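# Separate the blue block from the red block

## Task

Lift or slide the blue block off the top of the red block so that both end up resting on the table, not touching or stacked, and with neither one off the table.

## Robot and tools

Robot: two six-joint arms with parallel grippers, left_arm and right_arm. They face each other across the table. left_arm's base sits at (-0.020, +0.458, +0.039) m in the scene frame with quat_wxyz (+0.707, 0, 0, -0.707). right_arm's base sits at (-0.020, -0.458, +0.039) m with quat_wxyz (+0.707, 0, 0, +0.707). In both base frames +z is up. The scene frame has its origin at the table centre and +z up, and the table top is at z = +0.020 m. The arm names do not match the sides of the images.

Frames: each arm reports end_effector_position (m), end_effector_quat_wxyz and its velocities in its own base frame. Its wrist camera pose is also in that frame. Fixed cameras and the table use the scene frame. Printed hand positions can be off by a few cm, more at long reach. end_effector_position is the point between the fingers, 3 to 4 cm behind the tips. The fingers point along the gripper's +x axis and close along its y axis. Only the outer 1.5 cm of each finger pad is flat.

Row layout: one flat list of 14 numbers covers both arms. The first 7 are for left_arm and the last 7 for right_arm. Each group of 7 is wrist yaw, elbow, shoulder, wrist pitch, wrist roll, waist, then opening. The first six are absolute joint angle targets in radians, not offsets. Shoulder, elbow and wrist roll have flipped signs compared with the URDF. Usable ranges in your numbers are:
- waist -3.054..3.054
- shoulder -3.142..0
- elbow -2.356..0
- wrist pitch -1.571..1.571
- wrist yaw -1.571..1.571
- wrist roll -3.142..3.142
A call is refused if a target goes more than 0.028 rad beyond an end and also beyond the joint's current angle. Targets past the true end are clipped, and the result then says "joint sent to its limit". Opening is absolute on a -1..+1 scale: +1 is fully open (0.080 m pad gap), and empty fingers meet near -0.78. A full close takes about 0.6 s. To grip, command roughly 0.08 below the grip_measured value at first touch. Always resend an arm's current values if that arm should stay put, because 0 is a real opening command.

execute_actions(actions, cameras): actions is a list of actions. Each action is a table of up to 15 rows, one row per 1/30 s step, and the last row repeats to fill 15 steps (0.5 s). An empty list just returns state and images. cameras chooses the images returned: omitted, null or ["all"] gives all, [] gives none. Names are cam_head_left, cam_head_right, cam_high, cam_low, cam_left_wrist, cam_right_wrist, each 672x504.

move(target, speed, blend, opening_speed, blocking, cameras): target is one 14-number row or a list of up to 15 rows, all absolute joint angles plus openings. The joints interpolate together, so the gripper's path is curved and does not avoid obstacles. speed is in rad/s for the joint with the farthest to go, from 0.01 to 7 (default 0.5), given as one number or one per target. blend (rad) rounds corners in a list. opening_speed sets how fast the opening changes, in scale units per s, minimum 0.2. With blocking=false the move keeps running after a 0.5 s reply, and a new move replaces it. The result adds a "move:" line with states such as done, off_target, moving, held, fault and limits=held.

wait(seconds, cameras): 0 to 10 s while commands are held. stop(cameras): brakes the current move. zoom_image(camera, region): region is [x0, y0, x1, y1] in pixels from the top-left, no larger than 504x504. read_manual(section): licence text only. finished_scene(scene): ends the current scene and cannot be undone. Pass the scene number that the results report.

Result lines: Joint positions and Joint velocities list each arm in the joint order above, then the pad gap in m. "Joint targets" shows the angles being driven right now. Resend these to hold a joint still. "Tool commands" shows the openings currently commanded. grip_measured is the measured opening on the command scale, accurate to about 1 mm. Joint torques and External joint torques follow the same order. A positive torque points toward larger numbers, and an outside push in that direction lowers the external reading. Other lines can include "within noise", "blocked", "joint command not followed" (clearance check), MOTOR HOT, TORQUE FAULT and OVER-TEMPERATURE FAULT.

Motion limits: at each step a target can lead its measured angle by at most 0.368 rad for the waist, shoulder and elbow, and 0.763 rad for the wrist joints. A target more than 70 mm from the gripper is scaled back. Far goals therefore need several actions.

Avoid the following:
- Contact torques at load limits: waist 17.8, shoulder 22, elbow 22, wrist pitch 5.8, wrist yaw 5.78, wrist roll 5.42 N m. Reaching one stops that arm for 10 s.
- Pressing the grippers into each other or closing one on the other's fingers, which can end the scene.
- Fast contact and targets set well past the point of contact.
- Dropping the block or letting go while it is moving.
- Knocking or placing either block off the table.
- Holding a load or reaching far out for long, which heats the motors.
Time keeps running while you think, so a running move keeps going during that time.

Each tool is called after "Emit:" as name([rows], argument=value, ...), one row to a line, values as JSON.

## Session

Emit:
execute_actions(actions=[])

Emit:
zoom_image(camera="cam_high", region=[240, 140, 440, 290])

Scene clock: 0.00 s.
left_arm: end_effector_position=(+0.1205, -0.0092, +0.1517) grip_measured=+0.989 end_effector_quat_wxyz=(+0.839, +0.126, +0.528, -0.035) | right_arm: end_effector_position=(+0.3088, -0.3677, +0.2907) grip_measured=+1.000 end_effector_quat_wxyz=(+0.849, +0.038, -0.089, -0.520)
Joint names: [wrist yaw, elbow, shoulder, wrist pitch, wrist roll, waist]
Joint positions: left_arm=[-0.225 -0.749 -0.582 -1.33 0.075 -0.357 0.08] | right_arm=[0.338 -0.988 -1.64 0.77 -0.12 -0.768 0.08]
Joint velocities: within noise
Joint torques (N m): no reading
External joint torques (N m): no reading
Heat: left arm: hottest wrist yaw 35 °C (+0.0 °C/min); right arm: hottest wrist pitch 37 °C (+0.0 °C/min).
Joint targets: left_arm=[-0.226 -0.749 -0.581 -1.329 0.075 -0.357] | right_arm=[0.338 -0.992 -1.635 0.772 -0.120 -0.768]
Tool commands: left_gripper/opening=+0.988879 right_gripper/opening=+1.0
camera_calibration:
cam_left_wrist: T_world_to_cam=[[-0.222588, -0.958082, -0.180369, 0.0556842], [-0.971235, 0.233974, -0.0442481, 0.153123], [0.084595, 0.165332, -0.982603, 0.219416], [0, 0, 0, 1]] pos_world=[0.142551, -0.018753, 0.232418]
cam_right_wrist: T_world_to_cam=[[-0.883101, -0.447179, -0.141998, 0.158743], [-0.000789159, 0.304065, -0.952651, 0.409715], [0.469182, -0.841175, -0.268873, -0.303403], [0, 0, 0, 1]] pos_world=[0.282861, -0.308809, 0.33128]

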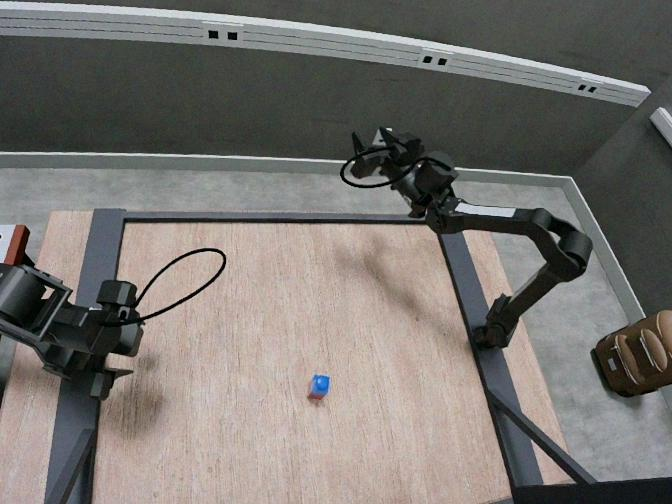

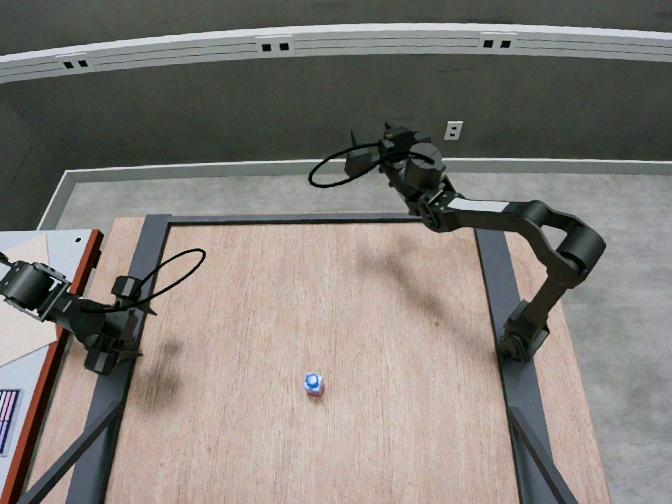

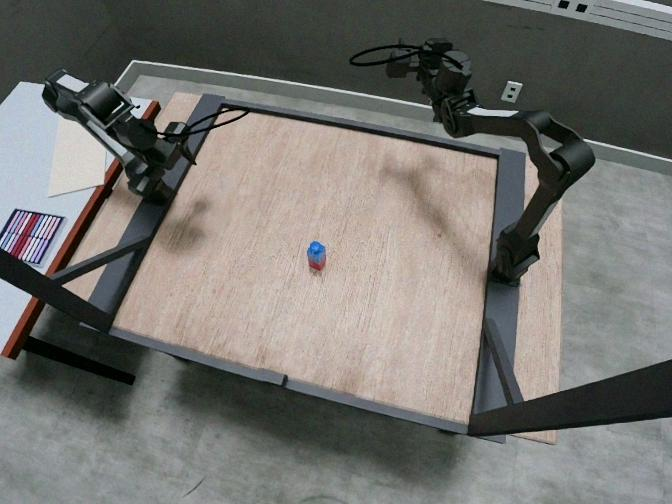

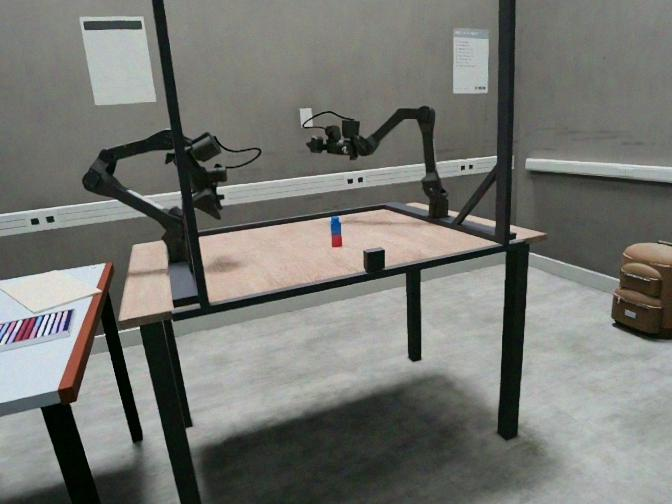

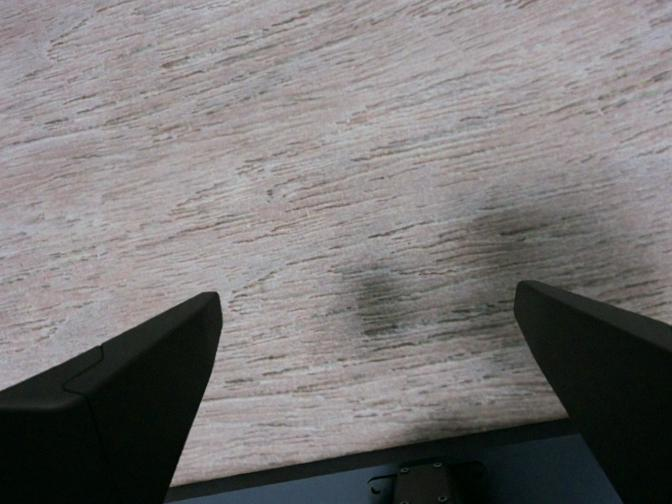

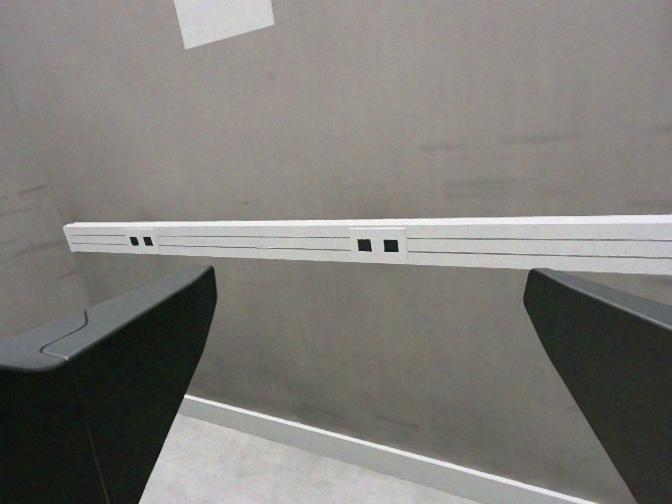

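Scaled by 2.520.

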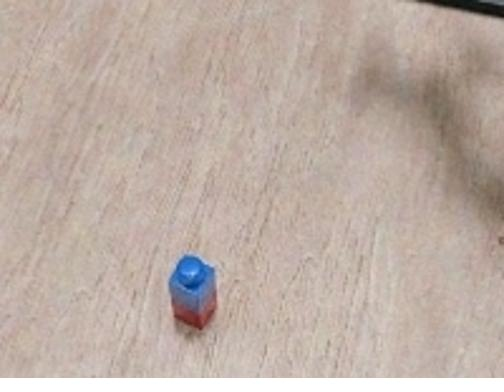

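Emit:
zoom_image(camera="cam_head_right", region=[290, 360, 340, 410])

Emit:
zoom_image(camera="cam_high", region=[290, 230, 345, 285])

Scaled by 10.080.

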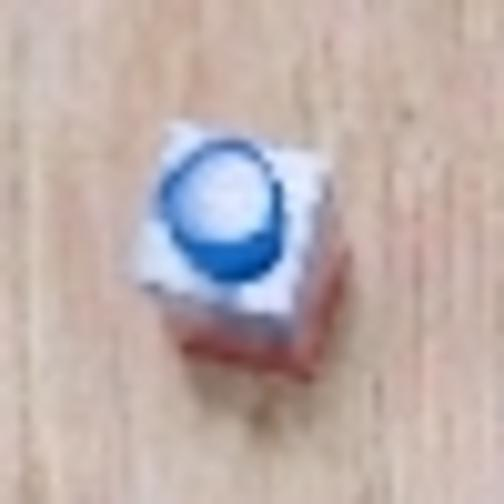

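Scaled by 9.164.

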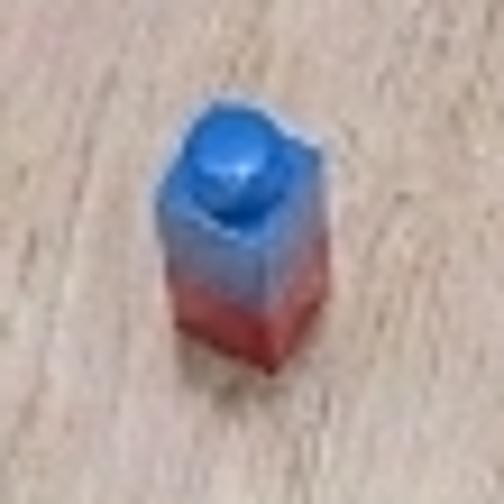

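Emit:
move(target=[0.346,-0.336,-1.760,1.015,-0.146,0.026,1,1.006,-0.489,-1.9685,1.149,-0.282,0.681,1], speed=1.2)

Scene clock: 7.33 s.
left_arm: end_effector_position=(+0.3611, -0.0426, +0.0515) grip_measured=+0.989 end_effector_quat_wxyz=(+0.968, +0.032, +0.180, -0.169) | right_arm: end_effector_position=(+0.3491, +0.1181, +0.0618) grip_measured=+1.000 end_effector_quat_wxyz=(+0.981, +0.014, +0.086, -0.173)
Joint names: [wrist yaw, elbow, shoulder, wrist pitch, wrist roll, waist]
Joint positions: left_arm=[0.342 -0.345 -1.749 1.012 -0.14 0.022 0.08] | right_arm=[1.003 -0.493 -1.964 1.145 -0.276 0.678 0.08]
Joint torques (N m): left_arm=[0.28 -3 3.52 2.31 -0.18 0.43] | right_arm=[0.35 -2.52 5.84 2.04 -0.18 0.26]
External joint torques (N m): left_arm=[0.2 0.89 -1.75 0.64 -0.18 0.42] | right_arm=[0.18 0.59 -0.04 0.69 -0.18 0.24]
Heat: left arm: hottest wrist yaw 35 °C (+0.0 °C/min); right arm: hottest wrist pitch 38 °C (+8.2 °C/min).
Joint targets: left_arm=[0.346 -0.336 -1.760 1.015 -0.146 0.026] | right_arm=[1.006 -0.489 -1.969 1.149 -0.282 0.681]
move: done
camera_calibration:
cam_left_wrist: T_world_to_cam=[[-0.356054, -0.934063, -0.0274195, 0.100551], [-0.628897, 0.261224, -0.732292, 0.303171], [0.691169, -0.243491, -0.680439, -0.145829], [0, 0, 0, 1]] pos_world=[0.327257, -0.0207829, 0.125539]
cam_right_wrist: T_world_to_cam=[[-0.348175, -0.937203, 0.0206135, 0.24013], [-0.503711, 0.168495, -0.847281, 0.228979], [0.7906, -0.305385, -0.530746, -0.13444], [0, 0, 0, 1]] pos_world=[0.305235, 0.145412, 0.117707]

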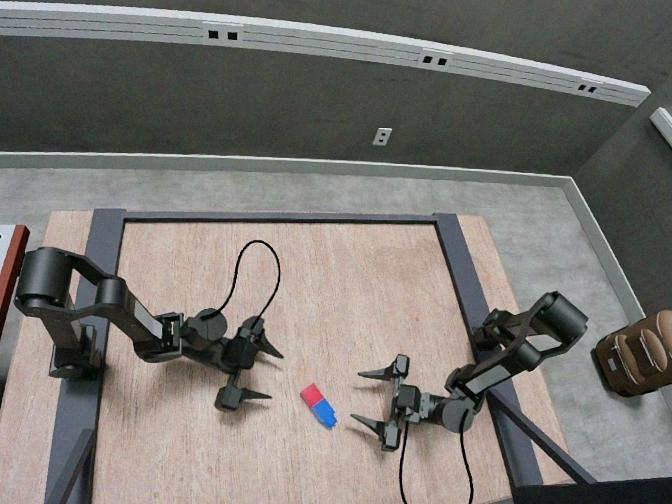

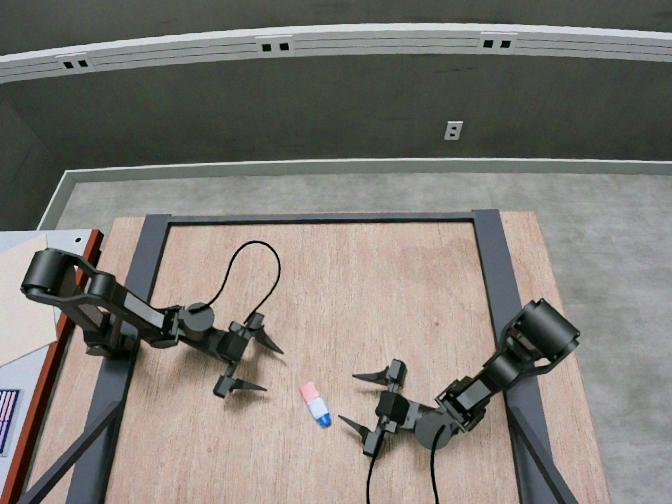

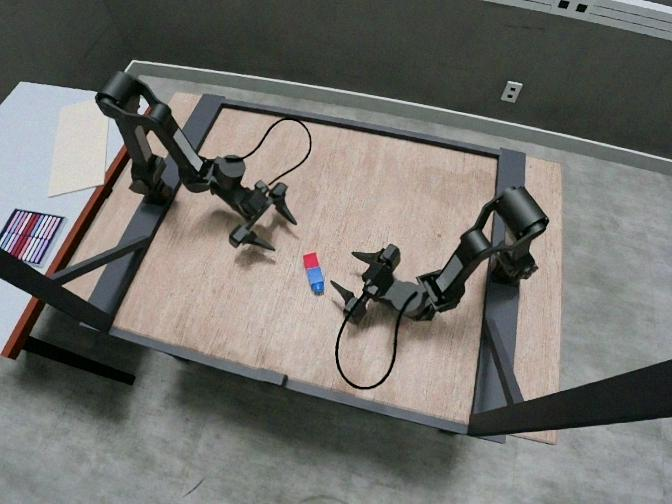

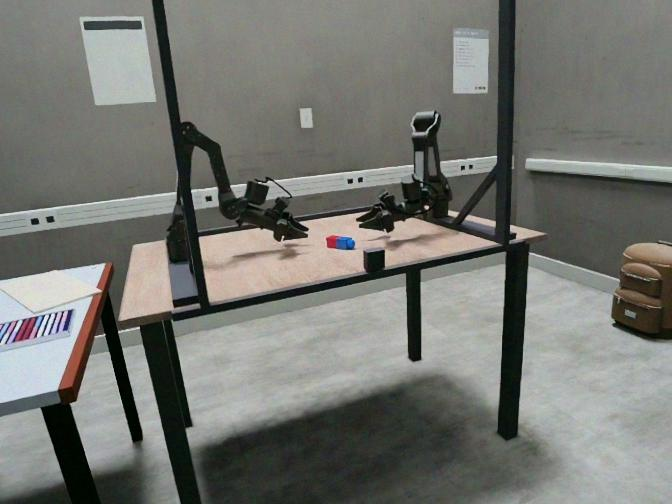

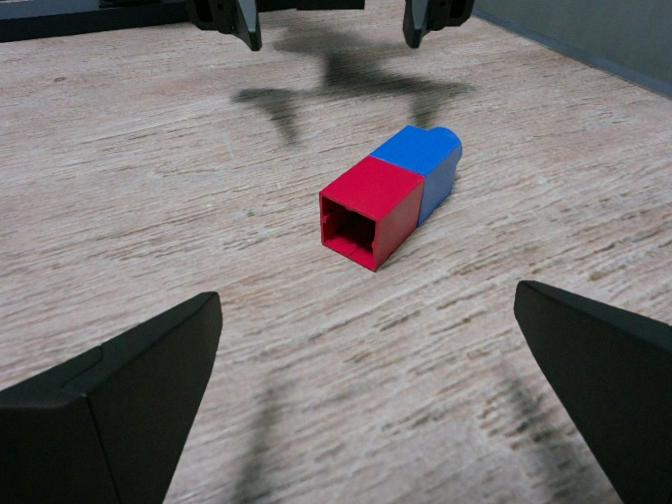

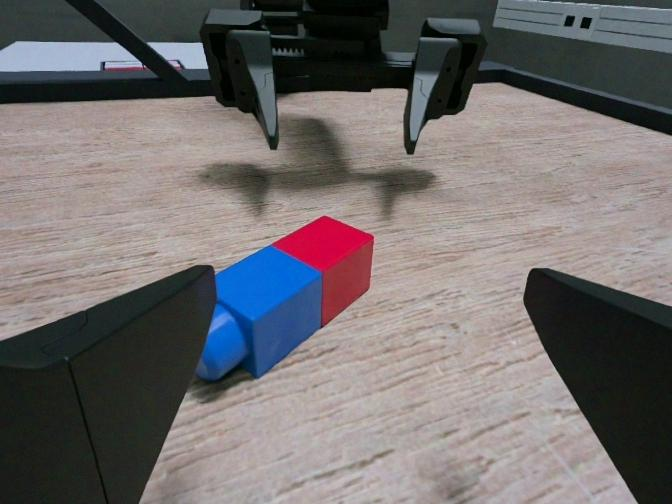

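Emit:
move([
  [0.346,-0.45,-1.5,0.64,-0.146,0.026,1,1.006,-0.70,-1.60,0.57,-0.282,0.681,1],
  [1.0625,-1.2384,-1.908,-0.382,-0.992,0.2887,1,1.0148,-2.0409,-2.4687,-1.469,-1.950,0.7552,1],
  [1.0625,-1.1114,-2.0753,-0.088,-0.992,0.2887,1,1.0148,-1.9818,-2.5029,-1.376,-1.950,0.7552,1],
], speed=[0.7,1.0,0.4], blend=[0.05,0.05,0])

Scene clock: 22.93 s.
left_arm: end_effector_position=(+0.4304, -0.0101, +0.0523) grip_measured=+0.989 end_effector_quat_wxyz=(+0.855, +0.111, +0.185, -0.471) | right_arm: end_effector_position=(+0.3995, +0.1995, +0.0551) grip_measured=+1.000 end_effector_quat_wxyz=(+0.844, +0.129, +0.228, -0.468)
Joint names: [wrist yaw, elbow, shoulder, wrist pitch, wrist roll, waist]
Joint positions: left_arm=[1.057 -1.121 -2.061 -0.09 -0.986 0.286 0.08] | right_arm=[1.01 -1.986 -2.495 -1.378 -1.944 0.752 0.08]
Joint torques (N m): left_arm=[0.83 -3.93 6.77 1.34 -0.19 0.12] | right_arm=[0.75 -4.1 10.54 0.26 -0.17 0.19]
External joint torques (N m): left_arm=[0.32 1.33 -2.15 0.35 -0.19 0.07] | right_arm=[0.23 0.66 -0.03 0.43 -0.17 0.25]
Heat: left arm: hottest wrist pitch 36 °C (+5.2 °C/min); right arm: hottest wrist pitch 40 °C (+7.8 °C/min).
Joint targets: left_arm=[1.063 -1.111 -2.075 -0.088 -0.992 0.289] | right_arm=[1.015 -1.982 -2.503 -1.376 -1.950 0.755]
move: done
camera_calibration:
cam_left_wrist: T_world_to_cam=[[-0.856353, -0.514772, -0.0408434, 0.375835], [-0.351264, 0.638668, -0.684629, 0.220547], [0.378513, -0.571937, -0.727747, -0.0516114], [0, 0, 0, 1]] pos_world=[0.418853, 0.0230945, 0.128783]
cam_right_wrist: T_world_to_cam=[[-0.848557, -0.528877, 0.0155146, 0.452817], [-0.427725, 0.668414, -0.608501, 0.0917869], [0.311452, -0.522984, -0.793401, 0.096254], [0, 0, 0, 1]] pos_world=[0.393522, 0.228472, 0.125195]

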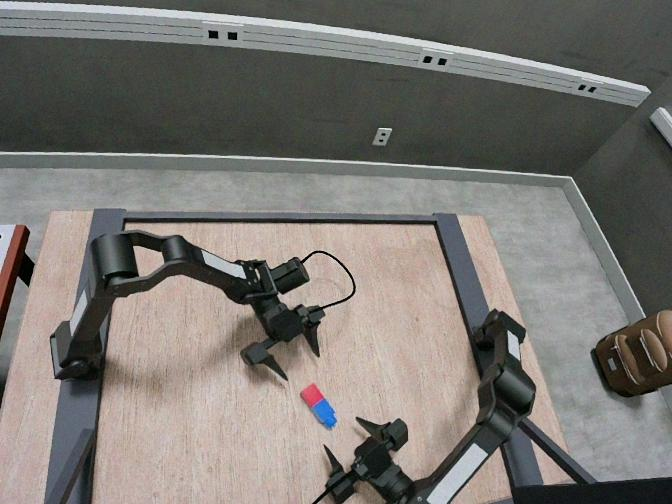

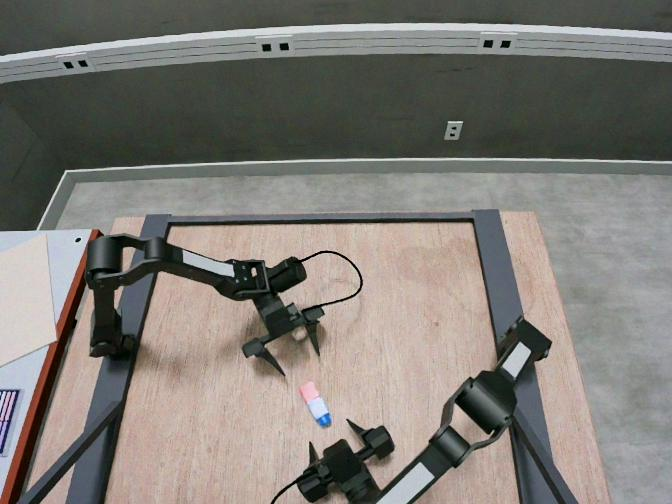

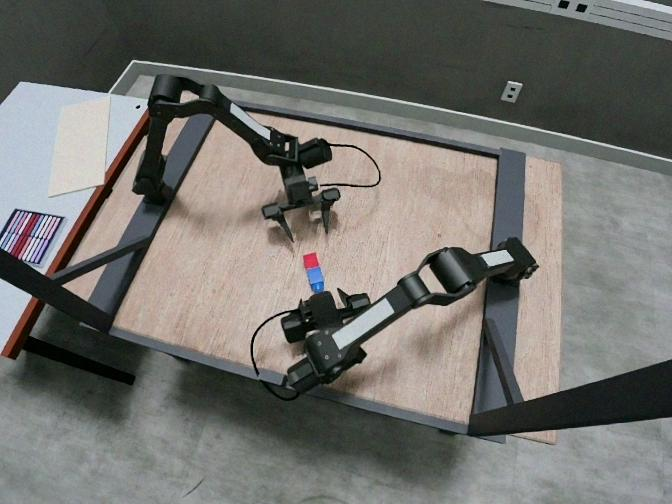

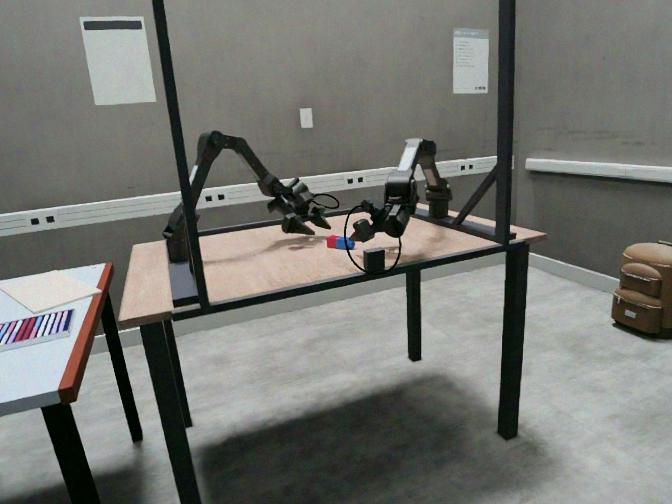

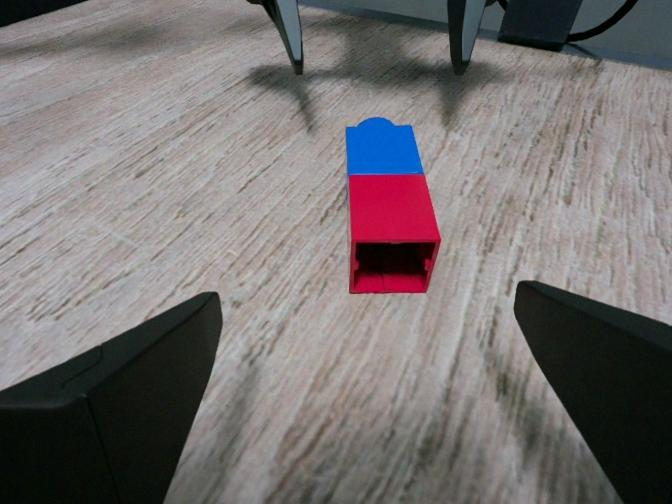

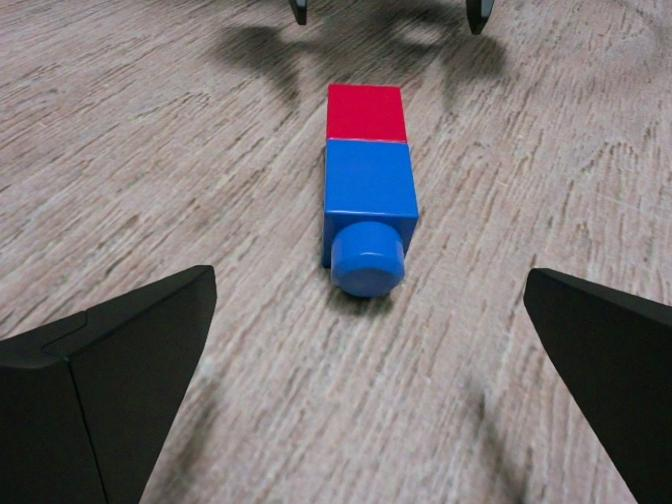

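Emit:
move(target=[0.955,-1.106,-2.198,0.271,-0.7195,0.109,1,1.046,-1.709,-2.441,-0.906,-1.649,0.598,1], speed=0.25)

Emit:
zoom_image(camera="cam_low", region=[280, 190, 400, 280])

Scene clock: 34.67 s.
left_arm: end_effector_position=(+0.4611, -0.0725, +0.0244) grip_measured=+0.989 end_effector_quat_wxyz=(+0.856, +0.113, +0.178, -0.473) | right_arm: end_effector_position=(+0.4329, +0.1448, +0.0143) grip_measured=+1.000 end_effector_quat_wxyz=(+0.850, +0.128, +0.220, -0.462)
Joint names: [wrist yaw, elbow, shoulder, wrist pitch, wrist roll, waist]
Joint positions: left_arm=[0.958 -1.116 -2.181 0.268 -0.724 0.111 0.08] | right_arm=[1.055 -1.721 -2.444 -0.908 -1.655 0.613 0.08]
Joint torques (N m): left_arm=[0.35 -3.84 7.04 1.75 0.18 -0.1] | right_arm=[0.31 -3.07 11.39 0.56 0.27 -1.38]
External joint torques (N m): left_arm=[-0.04 1.1 -2.34 0.54 0.18 -0.1] | right_arm=[-0.26 1.73 0.99 0.36 0.27 -1.47]
Heat: left arm: hottest shoulder 36 °C (+5.2 °C/min); right arm: hottest wrist pitch 39 °C (+3.5 °C/min).
Joint targets: left_arm=[0.955 -1.106 -2.198 0.271 -0.719 0.109] | right_arm=[1.046 -1.709 -2.441 -0.906 -1.649 0.598]
move: done
camera_calibration:
cam_left_wrist: T_world_to_cam=[[-0.858085, -0.51108, -0.0498794, 0.370245], [-0.338928, 0.63665, -0.692679, 0.246461], [0.38577, -0.577472, -0.719519, -0.123149], [0, 0, 0, 1]] pos_world=[0.448741, -0.0387991, 0.100578]
cam_right_wrist: T_world_to_cam=[[-0.841001, -0.541007, 0.00534839, 0.451457], [-0.427039, 0.657702, -0.620536, 0.119176], [0.332197, -0.524155, -0.78416, 0.0159863], [0, 0, 0, 1]] pos_world=[0.425258, 0.174238, 0.0840744]

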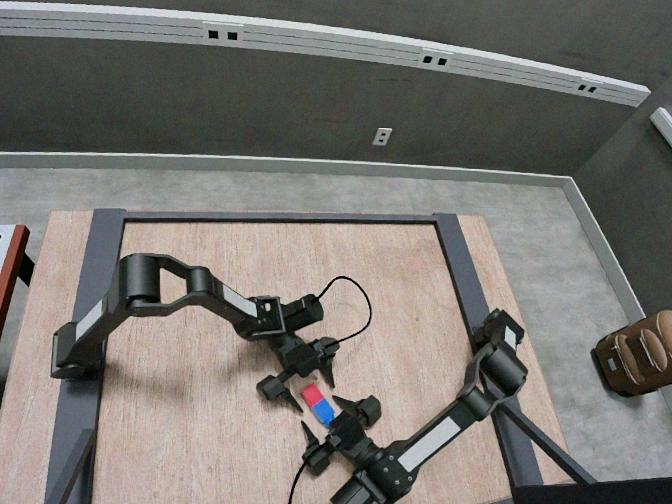

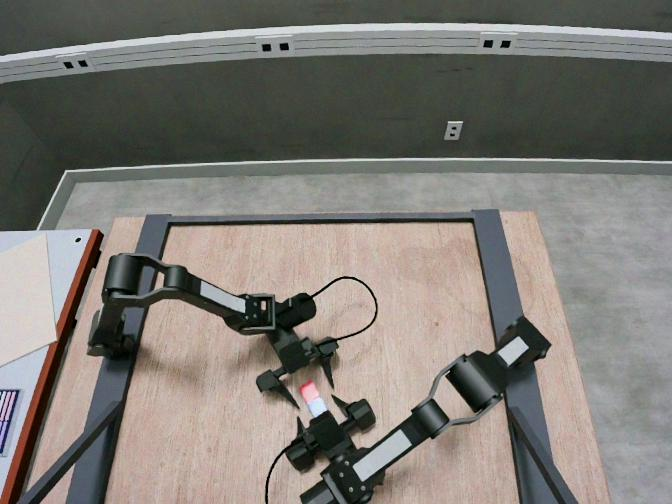

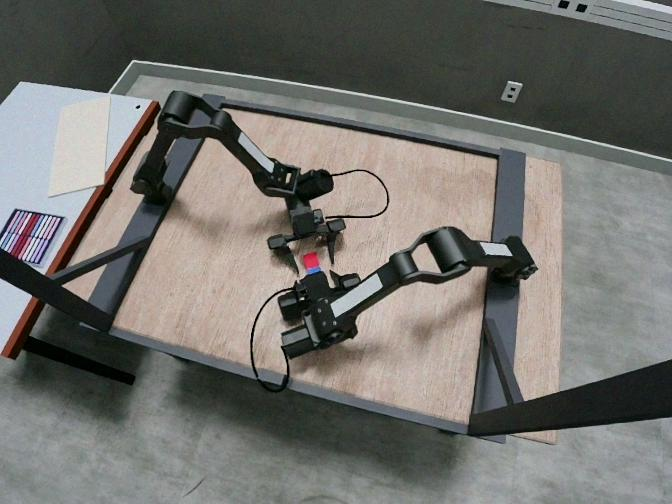

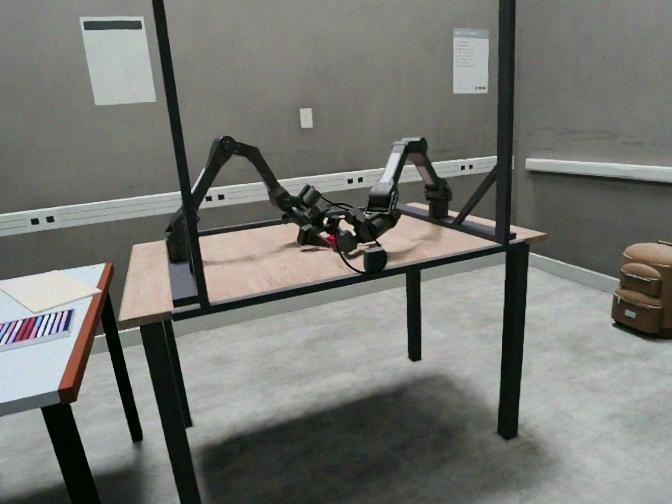

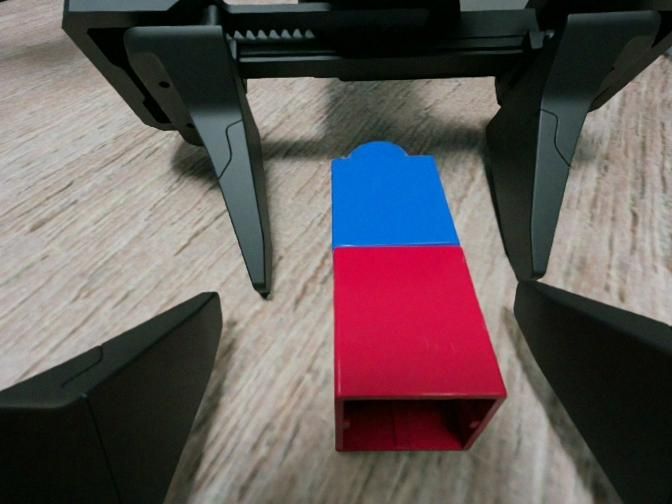

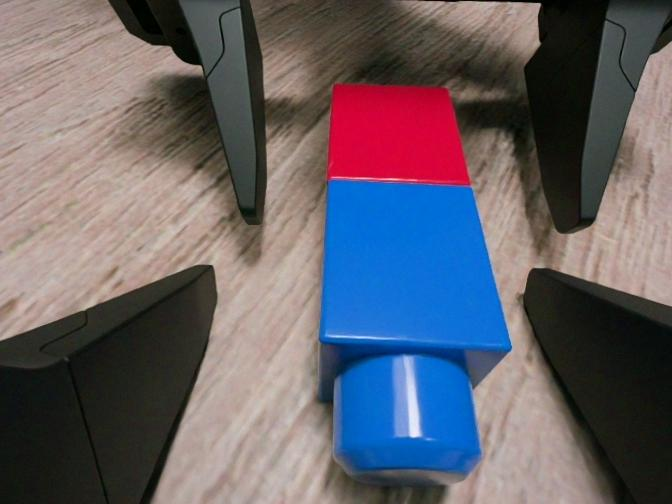

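Scaled by 4.200.

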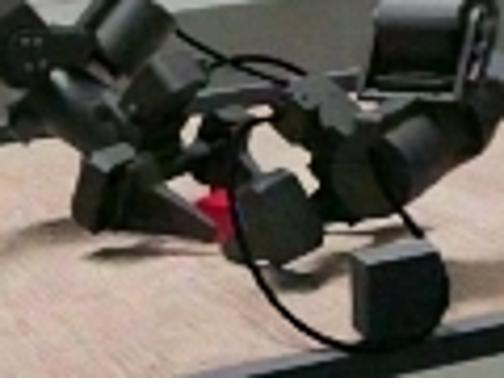

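Emit:
move([
  [0.968,-1.0515,-2.166,0.273,-0.745,0.129,1,1.055,-1.721,-2.444,-0.908,-1.655,0.613,1],
  [0.968,-1.0515,-2.166,0.273,-0.745,0.129,0.4,1.046,-1.709,-2.441,-0.906,-1.649,0.594,0.4],
], speed=0.1)

Scene clock: 38.93 s.
left_arm: end_effector_position=(+0.4478, -0.0675, +0.0143) grip_measured=+0.404 end_effector_quat_wxyz=(+0.855, +0.105, +0.188, -0.473) | right_arm: end_effector_position=(+0.4345, +0.1408, +0.0145) grip_measured=+0.404 end_effector_quat_wxyz=(+0.848, +0.129, +0.218, -0.465)
Joint names: [wrist yaw, elbow, shoulder, wrist pitch, wrist roll, waist]
Joint positions: left_arm=[0.967 -1.066 -2.176 0.275 -0.74 0.127 0.053] | right_arm=[1.058 -1.721 -2.444 -0.905 -1.654 0.604 0.053]
Joint torques (N m): left_arm=[0.51 -3.32 9.73 1.29 -0.16 0.25] | right_arm=[0.18 -3.26 11.45 0.35 0.2 -0.97]
External joint torques (N m): left_arm=[0.09 1.43 0.59 0.11 -0.16 0.31] | right_arm=[-0.38 1.47 1.16 0.16 0.2 -0.99]
Heat: left arm: hottest shoulder 36 °C (+4.6 °C/min); right arm: hottest wrist pitch 39 °C (+3.1 °C/min).
Joint targets: left_arm=[0.968 -1.052 -2.166 0.273 -0.745 0.129] | right_arm=[1.046 -1.709 -2.441 -0.906 -1.649 0.594]
move: done
camera_calibration:
cam_left_wrist: T_world_to_cam=[[-0.857023, -0.514583, -0.026751, 0.359799], [-0.358854, 0.633307, -0.685672, 0.240333], [0.369777, -0.578037, -0.727419, -0.115112], [0, 0, 0, 1]] pos_world=[0.437166, -0.0335966, 0.09068]
cam_right_wrist: T_world_to_cam=[[-0.845407, -0.534102, 0.0046241, 0.451549], [-0.420279, 0.65985, -0.622867, 0.11947], [0.329624, -0.52852, -0.782314, 0.015142], [0, 0, 0, 1]] pos_world=[0.426962, 0.170344, 0.0841718]

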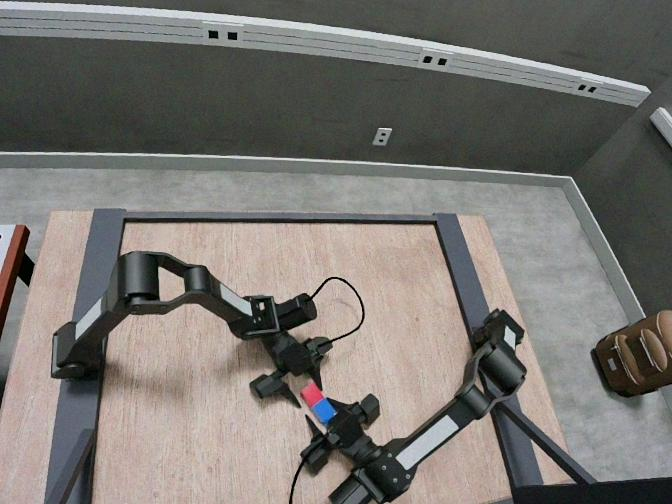

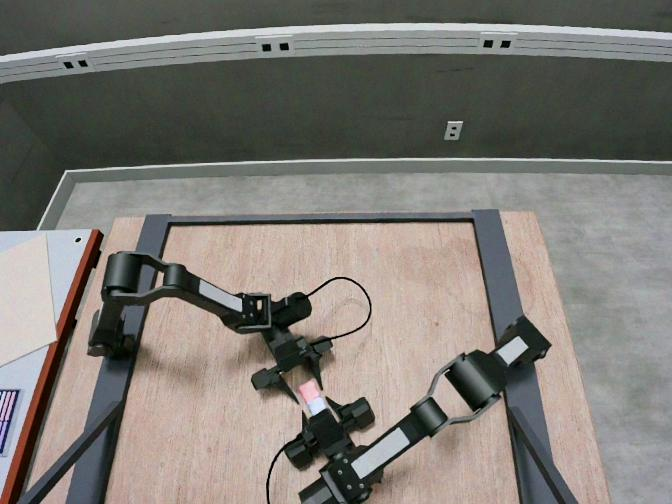

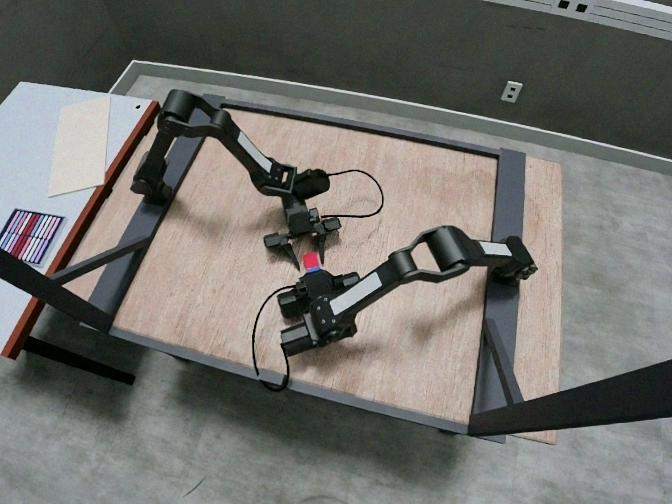

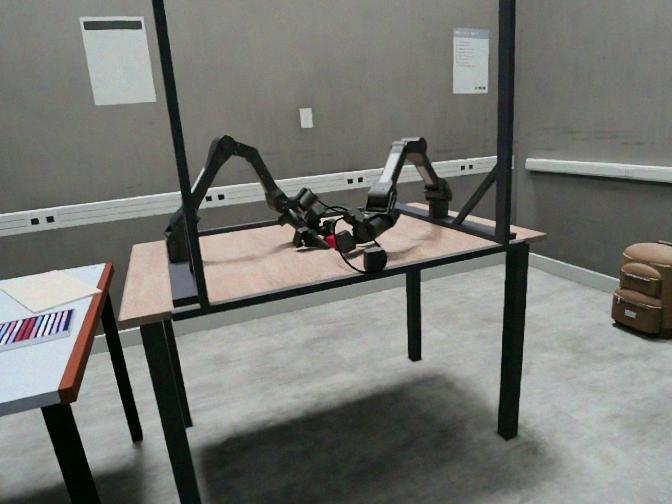

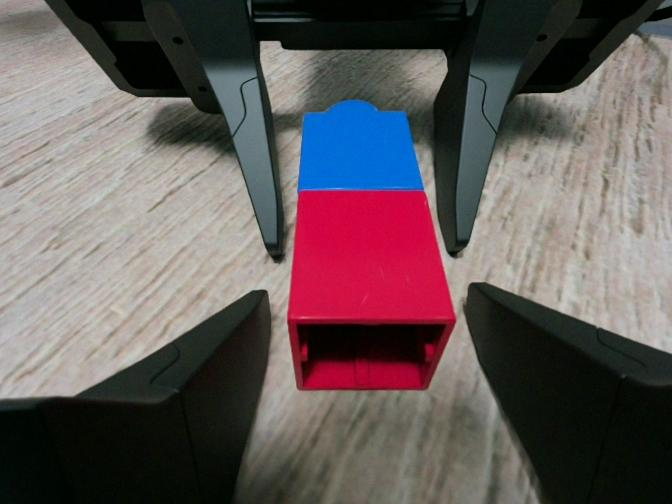

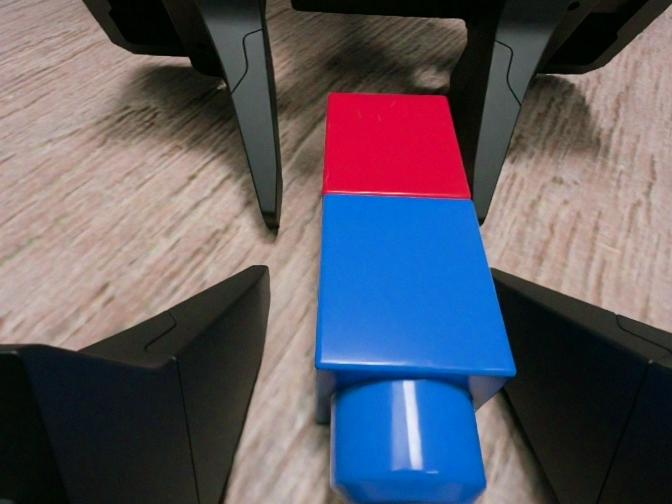

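Emit:
move(target=[0.968,-1.0515,-2.166,0.273,-0.745,0.129,0.4,1.0453,-1.678,-2.420,-0.913,-1.669,0.608,0.4], speed=0.1, cameras=["cam_left_wrist","cam_right_wrist","cam_low"])

Emit:
zoom_image(camera="cam_low", region=[280, 190, 400, 280])

Scene clock: 42.67 s.
left_arm: end_effector_position=(+0.4477, -0.0675, +0.0142) grip_measured=+0.403 end_effector_quat_wxyz=(+0.854, +0.105, +0.188, -0.473) | right_arm: end_effector_position=(+0.4282, +0.1382, +0.0146) grip_measured=+0.403 end_effector_quat_wxyz=(+0.847, +0.124, +0.220, -0.467)
Joint names: [wrist yaw, elbow, shoulder, wrist pitch, wrist roll, waist]
Joint positions: left_arm=[0.967 -1.065 -2.176 0.275 -0.74 0.127 0.053] | right_arm=[1.058 -1.69 -2.428 -0.909 -1.664 0.608 0.053]
Joint torques (N m): left_arm=[0.49 -3.34 9.79 1.31 -0.15 0.17] | right_arm=[0.13 -3.23 11.91 0.09 -0.12 0.1]
External joint torques (N m): left_arm=[0.08 1.45 0.61 0.11 -0.14 0.12] | right_arm=[-0.43 1.45 1.74 -0.08 -0.12 0.08]
Heat: left arm: hottest shoulder 36 °C (+4.2 °C/min); right arm: hottest wrist pitch 39 °C (+2.8 °C/min).
Joint targets: left_arm=[0.968 -1.051 -2.166 0.273 -0.745 0.129] | right_arm=[1.045 -1.678 -2.420 -0.913 -1.669 0.608]
move: done
camera_calibration:
cam_left_wrist: T_world_to_cam=[[-0.857045, -0.514567, -0.0263496, 0.359685], [-0.359117, 0.633242, -0.685595, 0.240334], [0.36947, -0.578123, -0.727507, -0.115008], [0, 0, 0, 1]] pos_world=[0.437067, -0.0335965, 0.09058]
cam_right_wrist: T_world_to_cam=[[-0.84621, -0.532656, 0.0143879, 0.444862], [-0.424103, 0.656918, -0.623374, 0.120613], [0.322592, -0.533607, -0.781791, 0.0196929], [0, 0, 0, 1]] pos_world=[0.421246, 0.168234, 0.084182]
Images, in order (width x height): cam_low 672x504, cam_left_wrist 672x504, cam_right_wrist 672x504.

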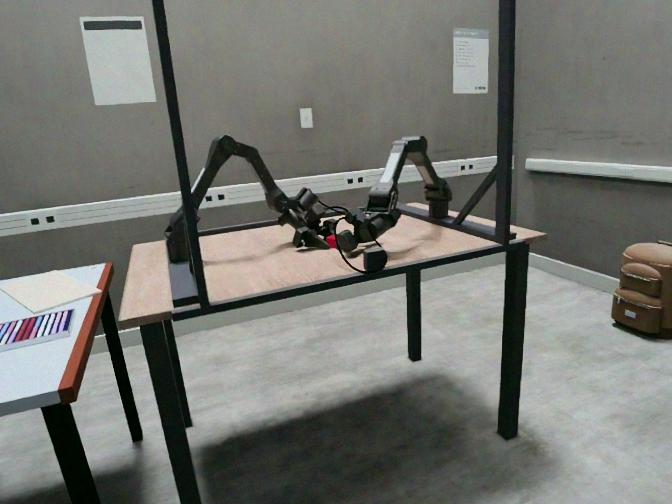

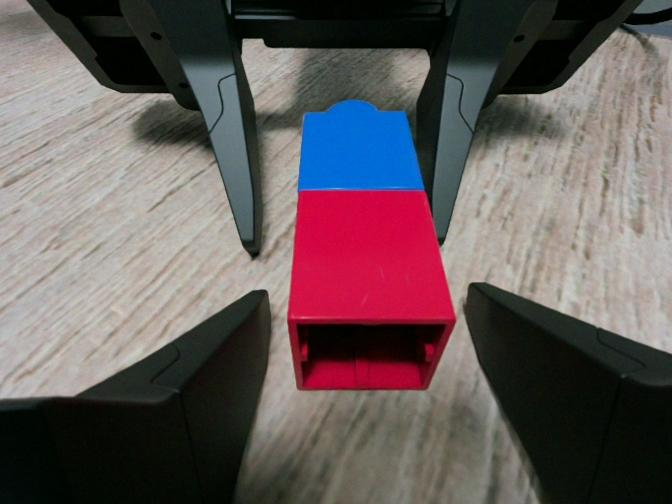

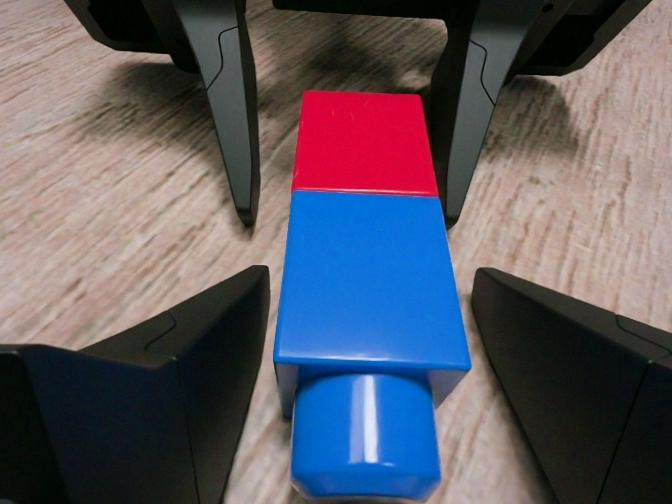

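Scaled by 4.200.

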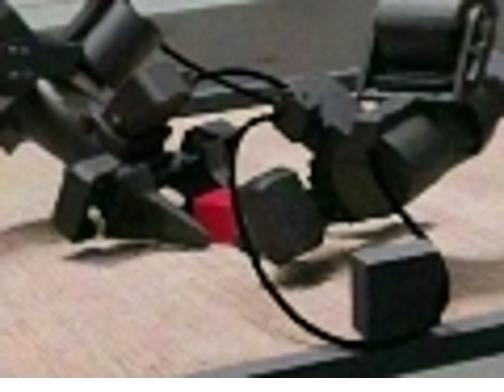

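Emit:
move([
  [0.968,-1.0515,-2.166,0.273,-0.745,0.129,-0.25,1.0453,-1.678,-2.420,-0.913,-1.669,0.608,-0.25],
  [0.968,-1.0515,-2.166,0.273,-0.745,0.129,-0.25,0.9945,-1.9276,-2.5624,-1.3434,-2.0457,0.8102,-0.25],
], speed=[0.1,0.2], opening_speed=0.8)

Scene clock: 48.83 s.
left_arm: end_effector_position=(+0.4481, -0.0658, +0.0142) grip_measured=-0.111 end_effector_quat_wxyz=(+0.856, +0.106, +0.188, -0.470) | right_arm: end_effector_position=(+0.3768, +0.2120, +0.0157) grip_measured=-0.088 end_effector_quat_wxyz=(+0.845, +0.124, +0.227, -0.468)
Joint names: [wrist yaw, elbow, shoulder, wrist pitch, wrist roll, waist]
Joint positions: left_arm=[0.965 -1.065 -2.175 0.276 -0.74 0.131 0.03] | right_arm=[0.995 -1.918 -2.552 -1.341 -2.04 0.809 0.031]
Joint torques (N m): left_arm=[0.58 -3.42 9.69 1.17 -0.15 -0.02] | right_arm=[0.53 -5.61 10.04 -0.3 -0.17 0.26]
External joint torques (N m): left_arm=[0.17 1.34 0.52 -0.02 -0.15 0] | right_arm=[0.02 -1.13 -0.5 -0.02 -0.17 0.24]
Heat: left arm: hottest shoulder 37 °C (+4.9 °C/min); right arm: hottest wrist pitch 38 °C (+1.2 °C/min).
Joint targets: left_arm=[0.968 -1.052 -2.166 0.273 -0.745 0.129] | right_arm=[0.994 -1.928 -2.562 -1.344 -2.046 0.810]
move: done
camera_calibration:
cam_left_wrist: T_world_to_cam=[[-0.854698, -0.518358, -0.0282302, 0.359649], [-0.361004, 0.632563, -0.68523, 0.240295], [0.373051, -0.575473, -0.72778, -0.115598], [0, 0, 0, 1]] pos_world=[0.437262, -0.0320986, 0.0906806]
cam_right_wrist: T_world_to_cam=[[-0.846853, -0.531367, 0.0221167, 0.440539], [-0.431221, 0.661719, -0.613333, 0.0525004], [0.31127, -0.52894, -0.789515, 0.0799751], [0, 0, 0, 1]] pos_world=[0.370817, 0.24165, 0.0855985]

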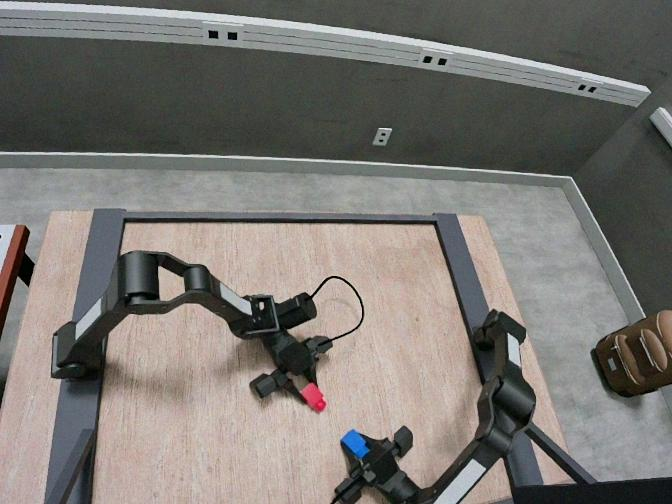

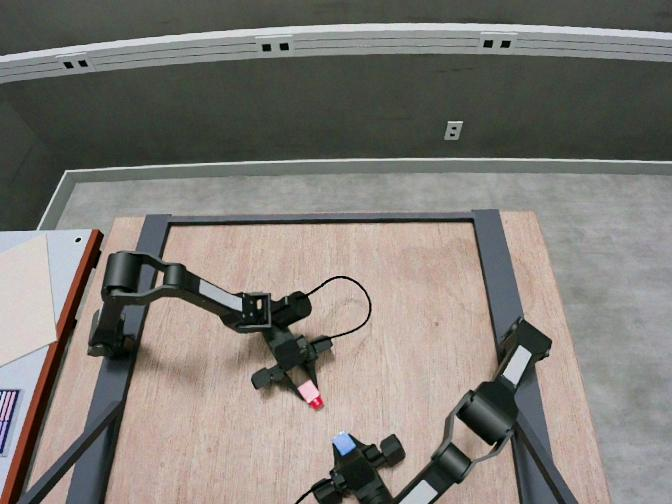

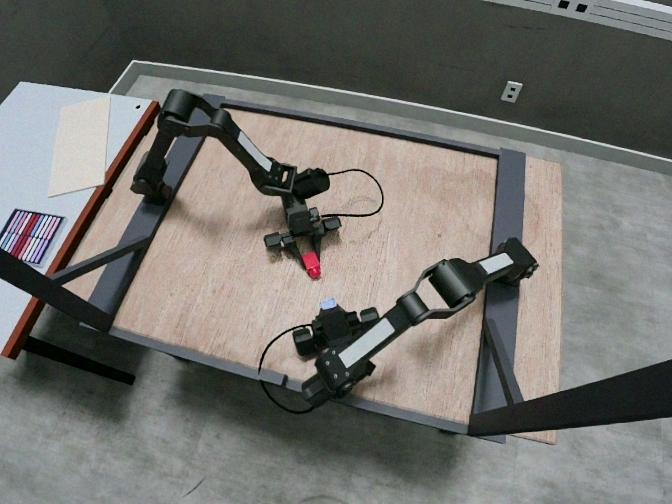

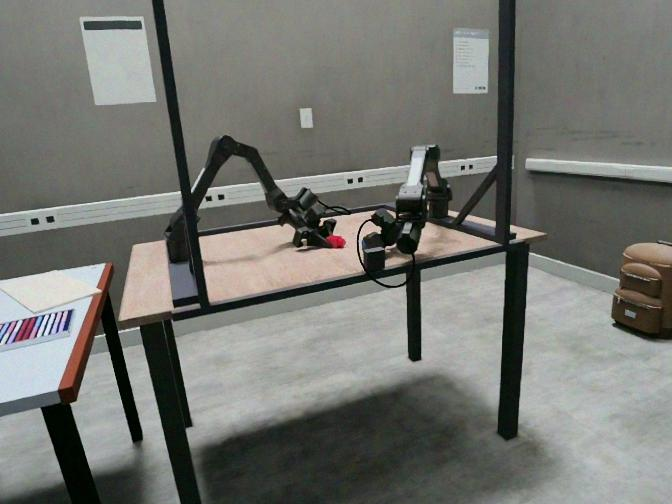

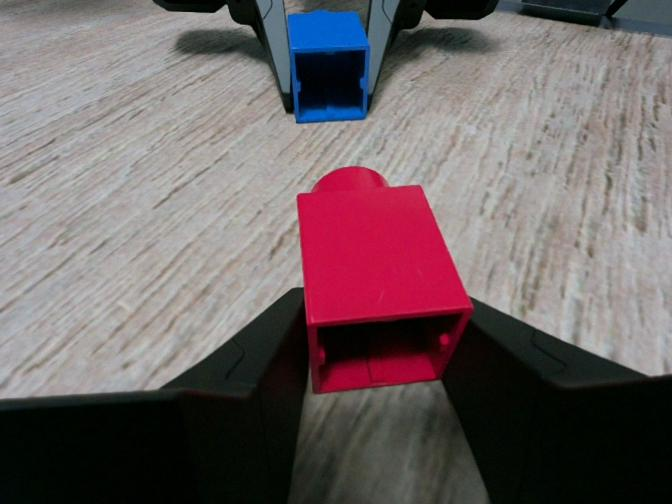

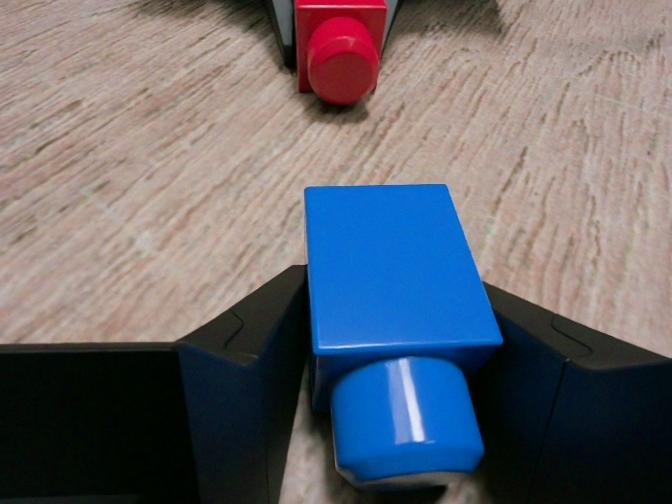

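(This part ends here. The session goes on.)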